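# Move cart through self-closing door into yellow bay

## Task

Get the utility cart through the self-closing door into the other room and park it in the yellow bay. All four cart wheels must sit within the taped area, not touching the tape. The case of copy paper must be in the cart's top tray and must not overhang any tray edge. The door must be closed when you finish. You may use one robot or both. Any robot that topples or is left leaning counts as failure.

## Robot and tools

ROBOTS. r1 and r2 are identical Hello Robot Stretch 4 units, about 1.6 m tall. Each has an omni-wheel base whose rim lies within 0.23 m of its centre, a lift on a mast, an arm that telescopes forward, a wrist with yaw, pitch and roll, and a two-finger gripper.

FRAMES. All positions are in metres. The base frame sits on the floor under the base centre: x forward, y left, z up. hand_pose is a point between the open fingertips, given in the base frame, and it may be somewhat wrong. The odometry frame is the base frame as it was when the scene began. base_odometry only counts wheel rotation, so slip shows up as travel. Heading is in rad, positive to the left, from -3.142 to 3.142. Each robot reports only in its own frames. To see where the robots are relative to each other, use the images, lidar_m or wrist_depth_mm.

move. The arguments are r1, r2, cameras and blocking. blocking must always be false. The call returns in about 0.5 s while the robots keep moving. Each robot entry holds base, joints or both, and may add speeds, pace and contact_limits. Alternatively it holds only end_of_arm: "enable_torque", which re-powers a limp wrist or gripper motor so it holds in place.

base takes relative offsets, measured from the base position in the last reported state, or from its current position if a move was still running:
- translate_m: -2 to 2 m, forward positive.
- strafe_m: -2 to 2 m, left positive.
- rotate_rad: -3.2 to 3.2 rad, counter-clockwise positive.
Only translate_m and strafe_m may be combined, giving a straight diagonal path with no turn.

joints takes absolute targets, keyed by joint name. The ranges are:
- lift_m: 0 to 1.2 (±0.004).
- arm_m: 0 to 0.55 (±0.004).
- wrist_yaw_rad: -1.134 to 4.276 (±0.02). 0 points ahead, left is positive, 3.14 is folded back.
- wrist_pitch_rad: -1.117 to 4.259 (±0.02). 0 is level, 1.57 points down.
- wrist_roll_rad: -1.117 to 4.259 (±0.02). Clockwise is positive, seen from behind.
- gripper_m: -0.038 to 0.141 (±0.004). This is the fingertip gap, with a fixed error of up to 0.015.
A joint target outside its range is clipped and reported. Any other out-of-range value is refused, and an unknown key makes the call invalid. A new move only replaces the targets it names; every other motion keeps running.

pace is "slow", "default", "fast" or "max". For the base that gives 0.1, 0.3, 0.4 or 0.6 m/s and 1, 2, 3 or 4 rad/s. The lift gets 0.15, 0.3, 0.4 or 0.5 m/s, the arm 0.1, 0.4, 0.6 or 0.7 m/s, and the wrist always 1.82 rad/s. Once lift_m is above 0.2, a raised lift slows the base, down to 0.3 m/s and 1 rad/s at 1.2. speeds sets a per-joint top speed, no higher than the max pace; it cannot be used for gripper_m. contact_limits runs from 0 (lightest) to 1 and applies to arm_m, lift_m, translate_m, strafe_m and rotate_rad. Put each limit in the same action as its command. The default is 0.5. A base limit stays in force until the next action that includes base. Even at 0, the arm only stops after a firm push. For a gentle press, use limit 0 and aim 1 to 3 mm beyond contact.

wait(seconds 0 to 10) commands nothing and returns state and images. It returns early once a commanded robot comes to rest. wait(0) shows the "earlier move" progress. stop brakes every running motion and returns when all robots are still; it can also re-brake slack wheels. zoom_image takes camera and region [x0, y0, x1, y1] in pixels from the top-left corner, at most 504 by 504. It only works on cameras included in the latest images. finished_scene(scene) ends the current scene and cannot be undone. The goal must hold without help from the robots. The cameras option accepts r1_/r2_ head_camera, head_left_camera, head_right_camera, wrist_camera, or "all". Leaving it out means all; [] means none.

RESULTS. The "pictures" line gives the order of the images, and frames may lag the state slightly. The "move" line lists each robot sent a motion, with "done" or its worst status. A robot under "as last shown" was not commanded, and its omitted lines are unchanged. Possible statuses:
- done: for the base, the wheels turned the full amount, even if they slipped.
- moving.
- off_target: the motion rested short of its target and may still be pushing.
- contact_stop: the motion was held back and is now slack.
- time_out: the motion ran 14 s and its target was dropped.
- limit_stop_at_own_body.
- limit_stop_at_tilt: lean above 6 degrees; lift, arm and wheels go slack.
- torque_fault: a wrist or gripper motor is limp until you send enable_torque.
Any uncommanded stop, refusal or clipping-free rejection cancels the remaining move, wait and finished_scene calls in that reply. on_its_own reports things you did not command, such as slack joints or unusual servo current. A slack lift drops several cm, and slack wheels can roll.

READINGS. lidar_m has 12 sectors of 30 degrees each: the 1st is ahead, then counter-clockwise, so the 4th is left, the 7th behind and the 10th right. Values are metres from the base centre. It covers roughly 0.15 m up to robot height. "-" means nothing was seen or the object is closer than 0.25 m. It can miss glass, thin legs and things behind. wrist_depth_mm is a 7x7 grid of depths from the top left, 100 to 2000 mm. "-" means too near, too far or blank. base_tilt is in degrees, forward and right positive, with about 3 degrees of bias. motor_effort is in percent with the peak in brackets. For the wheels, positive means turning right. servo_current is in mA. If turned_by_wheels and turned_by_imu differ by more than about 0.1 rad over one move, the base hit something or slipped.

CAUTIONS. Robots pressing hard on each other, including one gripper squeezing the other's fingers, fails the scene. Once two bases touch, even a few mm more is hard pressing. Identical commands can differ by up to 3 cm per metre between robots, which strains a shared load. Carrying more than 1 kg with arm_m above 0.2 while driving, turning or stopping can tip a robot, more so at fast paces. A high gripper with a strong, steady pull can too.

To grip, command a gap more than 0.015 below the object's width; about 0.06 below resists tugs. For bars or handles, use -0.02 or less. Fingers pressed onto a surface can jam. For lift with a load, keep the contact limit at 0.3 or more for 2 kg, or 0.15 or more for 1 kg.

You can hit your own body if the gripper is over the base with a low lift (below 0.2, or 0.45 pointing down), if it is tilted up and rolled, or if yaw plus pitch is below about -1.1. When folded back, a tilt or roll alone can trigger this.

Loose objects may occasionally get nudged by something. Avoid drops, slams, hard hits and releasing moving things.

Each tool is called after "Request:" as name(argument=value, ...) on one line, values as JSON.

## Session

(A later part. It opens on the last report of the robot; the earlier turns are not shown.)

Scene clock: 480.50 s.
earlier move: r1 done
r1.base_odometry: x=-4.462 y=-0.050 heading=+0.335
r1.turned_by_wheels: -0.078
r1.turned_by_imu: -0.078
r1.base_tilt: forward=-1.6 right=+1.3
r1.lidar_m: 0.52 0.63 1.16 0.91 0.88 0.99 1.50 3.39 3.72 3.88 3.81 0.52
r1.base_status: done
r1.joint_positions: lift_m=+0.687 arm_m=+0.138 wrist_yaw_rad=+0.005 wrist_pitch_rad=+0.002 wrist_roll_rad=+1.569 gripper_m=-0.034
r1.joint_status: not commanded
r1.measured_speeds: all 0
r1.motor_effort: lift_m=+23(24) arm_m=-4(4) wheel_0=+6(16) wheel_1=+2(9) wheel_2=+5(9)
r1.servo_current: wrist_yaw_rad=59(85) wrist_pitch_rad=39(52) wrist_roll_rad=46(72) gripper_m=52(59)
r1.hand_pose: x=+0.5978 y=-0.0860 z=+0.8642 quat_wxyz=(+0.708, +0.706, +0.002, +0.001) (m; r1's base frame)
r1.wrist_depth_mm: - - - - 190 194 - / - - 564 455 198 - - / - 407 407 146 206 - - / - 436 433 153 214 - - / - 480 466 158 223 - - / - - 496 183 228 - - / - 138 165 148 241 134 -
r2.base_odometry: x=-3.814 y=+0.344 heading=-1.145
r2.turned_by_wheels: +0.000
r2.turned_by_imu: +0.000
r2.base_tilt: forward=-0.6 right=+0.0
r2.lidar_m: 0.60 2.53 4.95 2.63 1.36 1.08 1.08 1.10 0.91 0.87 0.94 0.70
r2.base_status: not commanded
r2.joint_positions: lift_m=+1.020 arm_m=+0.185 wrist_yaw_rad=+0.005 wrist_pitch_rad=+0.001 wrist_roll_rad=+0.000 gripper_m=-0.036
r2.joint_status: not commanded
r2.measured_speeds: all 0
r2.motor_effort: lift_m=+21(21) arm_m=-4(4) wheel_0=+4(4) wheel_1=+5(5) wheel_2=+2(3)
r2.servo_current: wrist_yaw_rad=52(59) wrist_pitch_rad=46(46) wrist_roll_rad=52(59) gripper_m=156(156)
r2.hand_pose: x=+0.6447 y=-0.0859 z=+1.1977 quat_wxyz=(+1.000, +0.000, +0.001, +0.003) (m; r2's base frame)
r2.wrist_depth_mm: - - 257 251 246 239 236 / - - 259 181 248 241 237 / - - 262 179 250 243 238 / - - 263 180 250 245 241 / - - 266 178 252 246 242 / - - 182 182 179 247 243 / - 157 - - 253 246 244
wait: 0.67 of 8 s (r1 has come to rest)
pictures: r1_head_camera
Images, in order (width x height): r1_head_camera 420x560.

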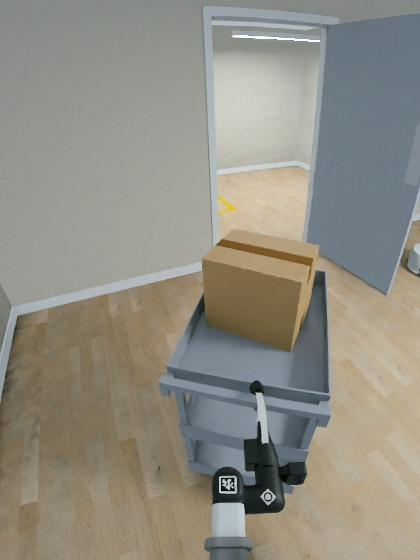

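Request:
move(r1={"base":{"strafe_m":0.25},"pace":"slow"}, blocking=false, cameras=[])

Request:
wait(seconds=8, cameras=[])

Request:
move(r1={"base":{"rotate_rad":-0.25},"pace":"slow"}, blocking=false, cameras=[])

Request:
wait(seconds=8, cameras=["r1_head_camera"])

Request:
move(r1={"base":{"strafe_m":0.2},"pace":"slow"}, blocking=false, cameras=[])

Request:
wait(seconds=8, cameras=["r1_head_camera"])

Scene clock: 499.10 s.
move: r1 moving
r1.base_odometry: x=-4.466 y=-0.037 heading=+0.335
r1.turned_by_wheels: +0.000
r1.turned_by_imu: +0.000
r1.base_tilt: forward=-1.6 right=+1.3
r1.lidar_m: 0.54 0.60 1.13 0.90 0.89 0.96 1.50 3.40 3.70 3.87 3.84 0.51
r1.base_status: strafe_m moving
r1.joint_positions: lift_m=+0.687 arm_m=+0.138 wrist_yaw_rad=+0.003 wrist_pitch_rad=+0.002 wrist_roll_rad=+1.569 gripper_m=-0.034
r1.joint_status: not commanded
r1.measured_speeds: translate_m=+0.000 strafe_m=+0.056 rotate_rad=-0.003 lift_m=+0.000 arm_m=+0.000 wrist_yaw_rad=-0.002 wrist_pitch_rad=+0.000 wrist_roll_rad=+0.000
r1.motor_effort: lift_m=+23(24) arm_m=-4(4) wheel_0=-9(9) wheel_1=+5(7) wheel_2=+2(4)
r1.servo_current: wrist_yaw_rad=33(72) wrist_pitch_rad=39(46) wrist_roll_rad=46(52) gripper_m=52(59)
r1.hand_pose: x=+0.5976 y=-0.0867 z=+0.8642 quat_wxyz=(+0.708, +0.706, +0.002, +0.000) (m; r1's base frame)
r1.wrist_depth_mm: - - - - 193 1430 - / - - 591 144 200 - - / - 407 410 148 207 - - / - 436 430 154 216 - - / - 477 469 160 223 - - / - - 492 183 181 - - / - 138 165 127 240 134 -
r2: as last shown
r2.base_tilt: forward=-0.6 right=+0.1
r2.lidar_m: 0.59 2.50 4.95 2.59 1.30 1.08 1.07 1.12 0.90 0.88 0.95 0.69
r2.motor_effort: lift_m=+21(21) arm_m=-3(4) wheel_0=+4(4) wheel_1=+4(5) wheel_2=+2(3)
r2.servo_current: wrist_yaw_rad=52(59) wrist_pitch_rad=39(39) wrist_roll_rad=46(59) gripper_m=156(156)
r2.wrist_depth_mm: - - 257 252 246 240 236 / - - 260 180 248 242 236 / - - 262 178 249 242 238 / - - 262 180 251 245 240 / - - 264 178 252 246 242 / - - 182 182 179 247 243 / - 158 - - 253 246 245
pictures: none
No camera images: "cameras" was empty.

Scene clock: 502.27 s.
earlier move: r1 done
r1.base_odometry: x=-4.544 y=+0.186 heading=+0.335
r1.turned_by_wheels: +0.000
r1.turned_by_imu: +0.000
r1.base_tilt: forward=-1.6 right=+1.2
r1.lidar_m: 0.57 1.79 0.86 0.68 0.68 0.76 1.16 3.49 3.81 4.11 3.17 0.48
r1.base_status: done
r1.joint_positions: lift_m=+0.687 arm_m=+0.138 wrist_yaw_rad=-0.005 wrist_pitch_rad=+0.002 wrist_roll_rad=+1.569 gripper_m=-0.034
r1.joint_status: not commanded
r1.measured_speeds: all 0
r1.motor_effort: lift_m=+23(24) arm_m=+4(4) wheel_0=-5(16) wheel_1=+2(7) wheel_2=-3(4)
r1.servo_current: wrist_yaw_rad=46(85) wrist_pitch_rad=39(52) wrist_roll_rad=46(65) gripper_m=59(65)
r1.hand_pose: x=+0.5968 y=-0.0889 z=+0.8642 quat_wxyz=(+0.708, +0.706, -0.001, -0.003) (m; r1's base frame)
r1.wrist_depth_mm: - 397 392 - 153 158 - / - 362 364 107 167 167 - / - 404 410 113 181 181 - / - 477 466 - 196 - - / - - 539 142 216 1661 - / - - 183 - 181 1708 - / - 138 160 143 264 135 1336
r2.base_odometry: x=-3.814 y=+0.344 heading=-1.145
r2.turned_by_wheels: +0.000
r2.turned_by_imu: +0.000
r2.base_tilt: forward=-0.7 right=+0.1
r2.lidar_m: 0.60 3.12 4.96 2.63 1.35 1.08 1.06 1.11 0.88 0.90 0.90 0.69
r2.base_status: not commanded
r2.joint_positions: lift_m=+1.020 arm_m=+0.185 wrist_yaw_rad=+0.005 wrist_pitch_rad=+0.001 wrist_roll_rad=+0.000 gripper_m=-0.036
r2.joint_status: not commanded
r2.measured_speeds: all 0
r2.motor_effort: lift_m=+21(21) arm_m=-4(4) wheel_0=+3(5) wheel_1=+4(5) wheel_2=+2(3)
r2.servo_current: wrist_yaw_rad=46(65) wrist_pitch_rad=46(46) wrist_roll_rad=39(59) gripper_m=156(163)
r2.hand_pose: x=+0.6447 y=-0.0859 z=+1.1977 quat_wxyz=(+1.000, +0.000, +0.001, +0.003) (m; r2's base frame)
r2.wrist_depth_mm: - - 258 251 246 240 236 / - - 260 181 247 241 236 / - - 260 179 249 244 238 / - - 263 180 251 245 240 / - - 264 178 253 246 241 / - - 182 182 179 246 244 / - 158 - - 254 246 245
wait: 3.17 of 8 s (r1 has come to rest)
pictures: none
No camera images: "cameras" was empty.

Scene clock: 502.77 s.
move: r1 moving
r1.base_odometry: x=-4.544 y=+0.186 heading=+0.211
r1.turned_by_wheels: -0.124
r1.turned_by_imu: -0.124
r1.base_tilt: forward=-1.6 right=+1.2
r1.lidar_m: 0.56 0.65 0.93 0.68 0.65 0.71 1.01 2.99 3.65 4.21 4.05 0.50
r1.base_status: rotate_rad moving
r1.joint_positions: lift_m=+0.687 arm_m=+0.138 wrist_yaw_rad=+0.008 wrist_pitch_rad=+0.002 wrist_roll_rad=+1.569 gripper_m=-0.034
r1.joint_status: not commanded
r1.measured_speeds: translate_m=+0.000 strafe_m=-0.001 rotate_rad=-0.499 lift_m=+0.000 arm_m=+0.000 wrist_yaw_rad=+0.000 wrist_pitch_rad=+0.000 wrist_roll_rad=+0.000
r1.motor_effort: lift_m=+23(24) arm_m=+4(4) wheel_0=+17(18) wheel_1=+9(12) wheel_2=+10(11)
r1.servo_current: wrist_yaw_rad=72(72) wrist_pitch_rad=39(46) wrist_roll_rad=52(65) gripper_m=59(59)
r1.hand_pose: x=+0.5979 y=-0.0851 z=+0.8642 quat_wxyz=(+0.708, +0.706, +0.004, +0.002) (m; r1's base frame)
r1.wrist_depth_mm: - - 488 102 157 158 - / - 370 370 108 168 169 - / - 394 397 115 180 181 - / - 449 442 127 195 - - / - - 504 139 211 - - / - - 549 - 220 1708 - / - 138 172 - 180 135 1336
r2: as last shown
r2.base_tilt: forward=-0.6 right=+0.0
r2.lidar_m: 0.60 3.11 4.93 2.61 1.33 1.10 1.07 1.13 0.91 0.88 0.95 0.67
r2.motor_effort: lift_m=+21(21) arm_m=-4(4) wheel_0=+4(4) wheel_1=+4(5) wheel_2=+2(2)
r2.servo_current: wrist_yaw_rad=52(59) wrist_pitch_rad=39(46) wrist_roll_rad=46(52) gripper_m=156(163)
r2.wrist_depth_mm: - - 257 252 246 240 236 / - - 258 181 248 242 237 / - - 262 178 250 242 237 / - - 263 180 251 244 240 / - - 265 178 251 246 242 / - - 183 182 179 247 243 / - 157 - - 254 245 245
pictures: none
No camera images: "cameras" was empty.

Scene clock: 503.57 s.
earlier move: r1 done
r1.base_odometry: x=-4.544 y=+0.186 heading=+0.086
r1.turned_by_wheels: -0.124
r1.turned_by_imu: -0.125
r1.base_tilt: forward=-1.6 right=+1.3
r1.lidar_m: 0.53 0.60 1.11 0.71 0.65 0.68 0.89 1.96 3.53 4.38 4.03 0.54
r1.base_status: done
r1.joint_positions: lift_m=+0.687 arm_m=+0.138 wrist_yaw_rad=+0.008 wrist_pitch_rad=+0.002 wrist_roll_rad=+1.569 gripper_m=-0.034
r1.joint_status: not commanded
r1.measured_speeds: all 0
r1.motor_effort: lift_m=+23(24) arm_m=-4(5) wheel_0=+9(18) wheel_1=+4(12) wheel_2=+7(11)
r1.servo_current: wrist_yaw_rad=59(85) wrist_pitch_rad=46(46) wrist_roll_rad=46(65) gripper_m=59(65)
r1.hand_pose: x=+0.5980 y=-0.0851 z=+0.8642 quat_wxyz=(+0.708, +0.706, +0.004, +0.002) (m; r1's base frame)
r1.wrist_depth_mm: - - - 140 196 202 202 / - - - 146 202 - - / - 433 433 149 208 - - / - 430 421 155 216 - - / - 462 455 160 223 - - / - - 480 184 228 - - / - 146 172 168 238 134 -
r2.base_odometry: x=-3.814 y=+0.344 heading=-1.145
r2.turned_by_wheels: +0.000
r2.turned_by_imu: +0.000
r2.base_tilt: forward=-0.6 right=+0.1
r2.lidar_m: 0.56 2.94 4.94 2.61 1.32 1.10 1.07 1.14 0.89 0.89 0.91 0.67
r2.base_status: not commanded
r2.joint_positions: lift_m=+1.020 arm_m=+0.185 wrist_yaw_rad=+0.005 wrist_pitch_rad=+0.001 wrist_roll_rad=+0.000 gripper_m=-0.036
r2.joint_status: not commanded
r2.measured_speeds: all 0
r2.motor_effort: lift_m=+21(21) arm_m=-4(4) wheel_0=+4(4) wheel_1=+4(5) wheel_2=+2(3)
r2.servo_current: wrist_yaw_rad=52(59) wrist_pitch_rad=39(46) wrist_roll_rad=52(52) gripper_m=156(163)
r2.hand_pose: x=+0.6447 y=-0.0859 z=+1.1977 quat_wxyz=(+1.000, +0.000, +0.001, +0.003) (m; r2's base frame)
r2.wrist_depth_mm: - - 258 251 247 239 236 / - - 260 180 248 242 236 / - - 262 178 249 243 238 / - - 264 180 252 244 240 / - - 264 178 252 247 241 / - - 182 182 179 247 242 / - 157 - - 254 246 244
wait: 0.80 of 8 s (r1 has come to rest)
pictures: r1_head_camera
Images, in order (width x height): r1_head_camera 420x560.

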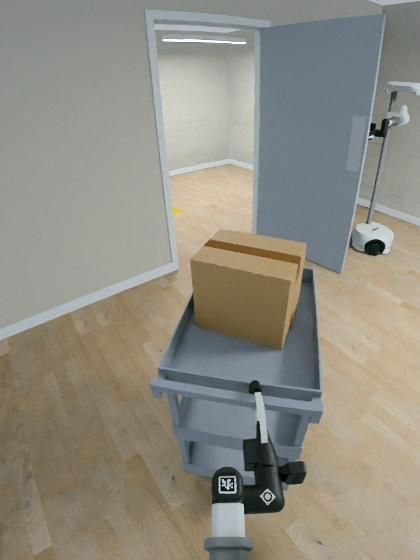

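Scene clock: 504.07 s.
move: r1 moving
r1.base_odometry: x=-4.545 y=+0.200 heading=+0.086
r1.turned_by_wheels: +0.000
r1.turned_by_imu: +0.000
r1.base_tilt: forward=-1.6 right=+1.3
r1.lidar_m: 0.55 0.61 1.11 0.71 0.64 0.69 0.87 1.89 3.55 4.37 4.04 0.55
r1.base_status: strafe_m moving
r1.joint_positions: lift_m=+0.687 arm_m=+0.138 wrist_yaw_rad=+0.004 wrist_pitch_rad=+0.002 wrist_roll_rad=+1.569 gripper_m=-0.034
r1.joint_status: not commanded
r1.measured_speeds: translate_m=+0.000 strafe_m=+0.056 rotate_rad=-0.002 lift_m=+0.000 arm_m=+0.000 wrist_yaw_rad=-0.046 wrist_pitch_rad=+0.000 wrist_roll_rad=+0.000
r1.motor_effort: lift_m=+23(24) arm_m=-4(4) wheel_0=-9(9) wheel_1=+5(8) wheel_2=+5(6)
r1.servo_current: wrist_yaw_rad=52(72) wrist_pitch_rad=46(52) wrist_roll_rad=46(59) gripper_m=59(59)
r1.hand_pose: x=+0.5976 y=-0.0864 z=+0.8642 quat_wxyz=(+0.708, +0.706, +0.002, +0.001) (m; r1's base frame)
r1.wrist_depth_mm: - - - - 200 204 224 / - - - 148 205 - - / - 473 436 152 211 - - / - 430 430 156 217 - - / - 462 455 162 225 - - / - - 213 184 182 - - / - 145 175 150 239 135 -
r2: as last shown
r2.lidar_m: 0.60 3.11 4.96 2.64 1.36 1.06 1.07 1.14 0.90 0.89 0.91 0.69
r2.motor_effort: lift_m=+21(21) arm_m=-4(4) wheel_0=+3(4) wheel_1=+5(5) wheel_2=+2(3)
r2.servo_current: wrist_yaw_rad=52(59) wrist_pitch_rad=39(46) wrist_roll_rad=33(65) gripper_m=150(156)
r2.wrist_depth_mm: - - 258 251 246 238 237 / - - 259 181 246 242 236 / - - 263 178 249 242 238 / - - 264 180 251 244 240 / - - 264 178 252 246 241 / - - 182 182 179 247 243 / - 158 - - 253 246 244
pictures: none
No camera images: "cameras" was empty.

Scene clock: 506.73 s.
earlier move: r1 done
r1.base_odometry: x=-4.561 y=+0.385 heading=+0.086
r1.turned_by_wheels: -0.001
r1.turned_by_imu: -0.001
r1.base_tilt: forward=-1.6 right=+1.3
r1.lidar_m: 0.55 2.17 0.87 0.56 0.50 0.52 0.68 1.46 3.67 4.57 4.20 0.50
r1.base_status: done
r1.joint_positions: lift_m=+0.687 arm_m=+0.138 wrist_yaw_rad=-0.006 wrist_pitch_rad=+0.002 wrist_roll_rad=+1.569 gripper_m=-0.034
r1.joint_status: not commanded
r1.measured_speeds: all 0
r1.motor_effort: lift_m=+23(24) arm_m=+4(4) wheel_0=-5(17) wheel_1=+0(8) wheel_2=-4(6)
r1.servo_current: wrist_yaw_rad=52(72) wrist_pitch_rad=46(52) wrist_roll_rad=65(65) gripper_m=52(65)
r1.hand_pose: x=+0.5967 y=-0.0892 z=+0.8642 quat_wxyz=(+0.708, +0.706, -0.001, -0.003) (m; r1's base frame)
r1.wrist_depth_mm: - - - 115 170 171 - / - 421 418 121 181 - - / - 394 397 129 190 - - / - 445 439 138 204 - - / - - 492 148 218 - - / - - 185 - 183 1661 - / - 138 160 144 249 135 -
r2.base_odometry: x=-3.814 y=+0.344 heading=-1.145
r2.turned_by_wheels: +0.000
r2.turned_by_imu: +0.000
r2.base_tilt: forward=-0.7 right=+0.1
r2.lidar_m: 0.60 3.28 4.95 2.62 1.33 1.08 1.06 1.11 0.89 0.90 0.91 0.72
r2.base_status: not commanded
r2.joint_positions: lift_m=+1.020 arm_m=+0.185 wrist_yaw_rad=+0.005 wrist_pitch_rad=+0.001 wrist_roll_rad=+0.000 gripper_m=-0.036
r2.joint_status: not commanded
r2.measured_speeds: all 0
r2.motor_effort: lift_m=+21(21) arm_m=-4(4) wheel_0=+4(4) wheel_1=+4(5) wheel_2=+2(3)
r2.servo_current: wrist_yaw_rad=59(65) wrist_pitch_rad=39(46) wrist_roll_rad=52(65) gripper_m=150(163)
r2.hand_pose: x=+0.6447 y=-0.0859 z=+1.1977 quat_wxyz=(+1.000, +0.000, +0.001, +0.003) (m; r2's base frame)
r2.wrist_depth_mm: - - 258 251 246 239 236 / - - 260 181 247 243 236 / - - 262 178 250 242 238 / - - 263 180 251 244 240 / - - 265 178 253 246 242 / - - 182 182 180 248 243 / - 157 - - 255 246 244
wait: 2.67 of 8 s (r1 has come to rest)
pictures: r1_head_camera
Images, in order (width x height): r1_head_camera 420x560.

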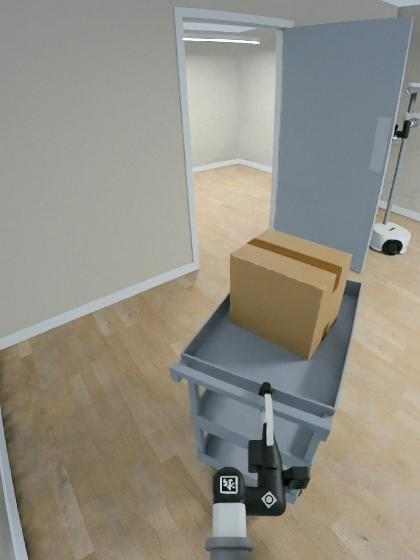

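Request:
move(r1={"base":{"translate_m":0.4,"strafe_m":-0.11},"pace":"slow"}, blocking=false, cameras=[])

Request:
wait(seconds=8, cameras=["r1_head_camera"])

Scene clock: 515.23 s.
move: r1 moving
r1.base_odometry: x=-4.548 y=+0.383 heading=+0.086
r1.turned_by_wheels: +0.000
r1.turned_by_imu: +0.000
r1.base_tilt: forward=-1.6 right=+1.3
r1.lidar_m: 0.56 2.16 0.86 0.57 0.52 0.54 0.69 1.51 3.69 4.53 4.19 0.48
r1.base_status: translate_m moving; strafe_m moving
r1.joint_positions: lift_m=+0.687 arm_m=+0.138 wrist_yaw_rad=-0.006 wrist_pitch_rad=+0.002 wrist_roll_rad=+1.569 gripper_m=-0.034
r1.joint_status: not commanded
r1.measured_speeds: translate_m=+0.049 strafe_m=-0.013 rotate_rad=+0.004 lift_m=+0.000 arm_m=+0.000 wrist_yaw_rad=+0.000 wrist_pitch_rad=+0.000 wrist_roll_rad=+0.000
r1.motor_effort: lift_m=+23(23) arm_m=+4(4) wheel_0=+6(8) wheel_1=+3(5) wheel_2=-9(11)
r1.servo_current: wrist_yaw_rad=46(65) wrist_pitch_rad=46(46) wrist_roll_rad=46(52) gripper_m=52(59)
r1.hand_pose: x=+0.5967 y=-0.0892 z=+0.8642 quat_wxyz=(+0.708, +0.706, -0.001, -0.003) (m; r1's base frame)
r1.wrist_depth_mm: - - - 110 166 166 - / - 407 402 116 175 176 - / - 394 397 121 186 187 - / - 442 439 134 198 - - / - - 492 143 214 - - / - - 187 - 184 1708 - / - 138 160 140 246 136 -
r2: as last shown
r2.base_tilt: forward=-0.7 right=+0.0
r2.lidar_m: 0.61 3.29 4.97 2.61 1.33 1.09 1.06 1.12 0.90 0.87 0.93 0.68
r2.motor_effort: lift_m=+21(21) arm_m=-4(4) wheel_0=+4(4) wheel_1=+5(5) wheel_2=+2(2)
r2.servo_current: wrist_yaw_rad=52(59) wrist_pitch_rad=39(46) wrist_roll_rad=46(59) gripper_m=150(156)
r2.wrist_depth_mm: - - 257 250 246 240 236 / - - 259 181 247 242 237 / - - 259 178 249 243 238 / - - 263 180 250 244 240 / - - 265 178 252 247 242 / - - 182 182 179 247 242 / - 157 - - 254 246 245
pictures: none
No camera images: "cameras" was empty.

Scene clock: 520.13 s.
earlier move: r1 done
r1.base_odometry: x=-4.153 y=+0.310 heading=+0.087
r1.turned_by_wheels: +0.000
r1.turned_by_imu: +0.003
r1.base_tilt: forward=-1.6 right=+1.3
r1.lidar_m: 0.55 0.63 1.36 0.91 0.82 0.84 1.11 2.43 3.93 4.21 3.88 0.51
r1.base_status: done
r1.joint_positions: lift_m=+0.687 arm_m=+0.138 wrist_yaw_rad=+0.004 wrist_pitch_rad=+0.002 wrist_roll_rad=+1.569 gripper_m=-0.034
r1.joint_status: not commanded
r1.measured_speeds: all 0
r1.motor_effort: lift_m=+23(24) arm_m=+4(4) wheel_0=+8(15) wheel_1=+3(8) wheel_2=-1(11)
r1.servo_current: wrist_yaw_rad=52(78) wrist_pitch_rad=39(52) wrist_roll_rad=65(78) gripper_m=59(65)
r1.hand_pose: x=+0.5976 y=-0.0863 z=+0.8642 quat_wxyz=(+0.708, +0.706, +0.002, +0.001) (m; r1's base frame)
r1.wrist_depth_mm: - - - 120 176 178 - / - - 488 128 185 182 - / - 397 394 135 193 195 - / - 433 433 142 204 - - / 1863 488 469 150 216 - - / - 521 504 - 223 1661 - / - 144 164 140 239 135 -
r2.base_odometry: x=-3.814 y=+0.344 heading=-1.145
r2.turned_by_wheels: +0.000
r2.turned_by_imu: +0.001
r2.base_tilt: forward=-0.7 right=+0.1
r2.lidar_m: 0.59 4.07 4.92 2.63 1.34 1.09 1.07 1.11 0.91 0.88 0.92 0.69
r2.base_status: not commanded
r2.joint_positions: lift_m=+1.020 arm_m=+0.185 wrist_yaw_rad=+0.005 wrist_pitch_rad=+0.001 wrist_roll_rad=+0.000 gripper_m=-0.036
r2.joint_status: not commanded
r2.measured_speeds: all 0
r2.motor_effort: lift_m=+21(21) arm_m=-4(4) wheel_0=+4(4) wheel_1=+5(5) wheel_2=+2(3)
r2.servo_current: wrist_yaw_rad=46(65) wrist_pitch_rad=39(46) wrist_roll_rad=46(59) gripper_m=150(163)
r2.hand_pose: x=+0.6447 y=-0.0859 z=+1.1977 quat_wxyz=(+1.000, +0.000, +0.001, +0.003) (m; r2's base frame)
r2.wrist_depth_mm: - - 257 251 247 239 236 / - - 259 181 249 242 237 / - - 263 178 249 243 238 / - - 263 180 251 244 241 / - - 265 178 251 247 241 / - - 182 182 179 247 243 / - 158 - - 254 247 244
wait: 4.90 of 8 s (r1 has come to rest)
pictures: r1_head_camera
Images, in order (width x height): r1_head_camera 420x560.

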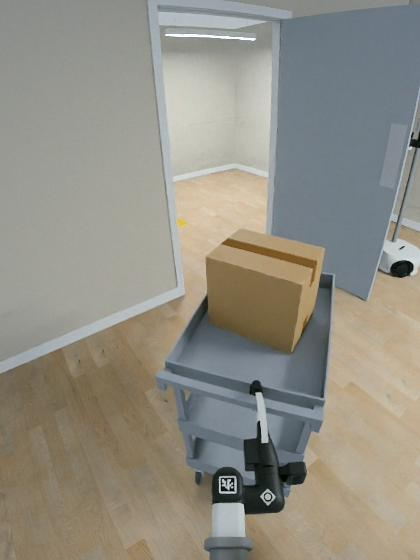

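Request:
move(r1={"base":{"translate_m":0.35,"strafe_m":-0.08},"pace":"slow"}, blocking=false, cameras=[])

Request:
wait(seconds=8, cameras=["r1_head_camera","r1_head_right_camera"])

Scene clock: 526.10 s.
move: r1 moving
r1.base_odometry: x=-4.140 y=+0.308 heading=+0.088
r1.turned_by_wheels: +0.001
r1.turned_by_imu: +0.001
r1.base_tilt: forward=-1.6 right=+1.3
r1.lidar_m: 0.55 0.63 1.38 0.91 0.81 0.84 1.14 2.56 3.93 4.19 3.84 0.50
r1.base_status: translate_m moving; strafe_m moving
r1.joint_positions: lift_m=+0.687 arm_m=+0.138 wrist_yaw_rad=+0.004 wrist_pitch_rad=+0.002 wrist_roll_rad=+1.569 gripper_m=-0.034
r1.joint_status: not commanded
r1.measured_speeds: translate_m=+0.048 strafe_m=-0.011 rotate_rad=-0.002 lift_m=+0.000 arm_m=+0.000 wrist_yaw_rad=+0.000 wrist_pitch_rad=+0.000 wrist_roll_rad=+0.000
r1.motor_effort: lift_m=+23(23) arm_m=+4(4) wheel_0=+11(12) wheel_1=+5(6) wheel_2=-5(7)
r1.servo_current: wrist_yaw_rad=39(59) wrist_pitch_rad=46(52) wrist_roll_rad=39(52) gripper_m=59(59)
r1.hand_pose: x=+0.5976 y=-0.0863 z=+0.8642 quat_wxyz=(+0.708, +0.706, +0.002, +0.001) (m; r1's base frame)
r1.wrist_depth_mm: - - - 120 177 179 - / - - 496 129 185 183 - / - 397 394 136 195 195 - / - 436 427 143 204 - - / 1921 488 473 150 216 - - / - 521 504 - 223 - - / - 138 165 140 238 135 -
r2: as last shown
r2.turned_by_imu: +0.000
r2.lidar_m: 0.59 4.05 4.95 2.62 1.31 1.08 1.08 1.11 0.90 0.88 0.91 0.68
r2.motor_effort: lift_m=+21(21) arm_m=-4(4) wheel_0=+4(4) wheel_1=+4(5) wheel_2=+3(3)
r2.servo_current: wrist_yaw_rad=52(65) wrist_pitch_rad=39(39) wrist_roll_rad=46(52) gripper_m=156(163)
r2.wrist_depth_mm: - - 257 251 246 240 236 / - - 259 181 247 242 237 / - - 262 179 249 243 239 / - - 264 180 251 244 239 / - - 264 178 252 246 243 / - - 182 182 179 248 243 / - 157 - - 254 246 244
pictures: none
No camera images: "cameras" was empty.

Scene clock: 530.43 s.
earlier move: r1 done
r1.base_odometry: x=-3.798 y=+0.261 heading=+0.087
r1.turned_by_wheels: +0.000
r1.turned_by_imu: +0.000
r1.base_tilt: forward=-1.6 right=+1.2
r1.lidar_m: 0.50 0.59 1.71 1.20 1.10 1.13 1.42 3.20 4.18 3.90 3.61 0.54
r1.base_status: done
r1.joint_positions: lift_m=+0.687 arm_m=+0.138 wrist_yaw_rad=+0.004 wrist_pitch_rad=+0.002 wrist_roll_rad=+1.569 gripper_m=-0.034
r1.joint_status: not commanded
r1.measured_speeds: all 0
r1.motor_effort: lift_m=+23(24) arm_m=+4(4) wheel_0=+6(13) wheel_1=+3(8) wheel_2=-2(7)
r1.servo_current: wrist_yaw_rad=52(78) wrist_pitch_rad=46(52) wrist_roll_rad=65(72) gripper_m=52(65)
r1.hand_pose: x=+0.5976 y=-0.0863 z=+0.8642 quat_wxyz=(+0.708, +0.706, +0.002, +0.001) (m; r1's base frame)
r1.wrist_depth_mm: - - - - 208 213 216 / - - - - 211 1464 - / - 484 477 155 215 - - / 1808 424 421 158 219 - - / - 449 442 161 222 - - / - 477 455 197 183 - - / - 144 181 144 230 127 -
r2.base_odometry: x=-3.814 y=+0.344 heading=-1.145
r2.turned_by_wheels: +0.000
r2.turned_by_imu: +0.001
r2.base_tilt: forward=-0.6 right=+0.1
r2.lidar_m: 0.60 4.02 4.96 2.61 1.35 1.08 1.07 1.11 0.89 0.88 0.90 0.69
r2.base_status: not commanded
r2.joint_positions: lift_m=+1.020 arm_m=+0.185 wrist_yaw_rad=+0.005 wrist_pitch_rad=+0.001 wrist_roll_rad=+0.000 gripper_m=-0.036
r2.joint_status: not commanded
r2.measured_speeds: all 0
r2.motor_effort: lift_m=+21(21) arm_m=-4(4) wheel_0=+4(4) wheel_1=+5(5) wheel_2=+3(3)
r2.servo_current: wrist_yaw_rad=52(65) wrist_pitch_rad=33(46) wrist_roll_rad=46(59) gripper_m=163(163)
r2.hand_pose: x=+0.6447 y=-0.0859 z=+1.1977 quat_wxyz=(+1.000, +0.000, +0.001, +0.003) (m; r2's base frame)
r2.wrist_depth_mm: - - 258 251 246 239 236 / - - 260 181 248 242 237 / - - 262 178 249 242 238 / - - 263 180 251 246 240 / - - 264 178 253 246 242 / - - 182 182 179 246 243 / - 157 - - 253 247 245
wait: 4.33 of 8 s (r1 has come to rest)
pictures: r1_head_camera, r1_head_right_camera
Images, in order (width x height): r1_head_camera 420x560, r1_head_right_camera 420x672.

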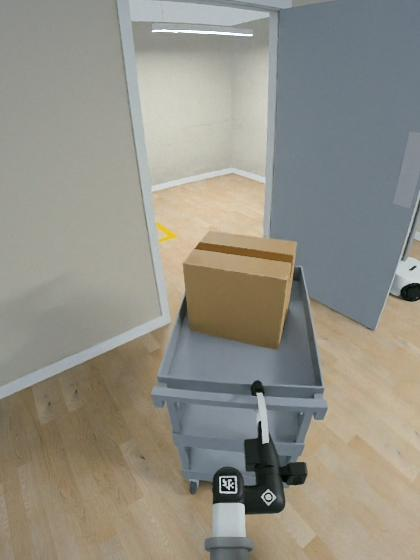

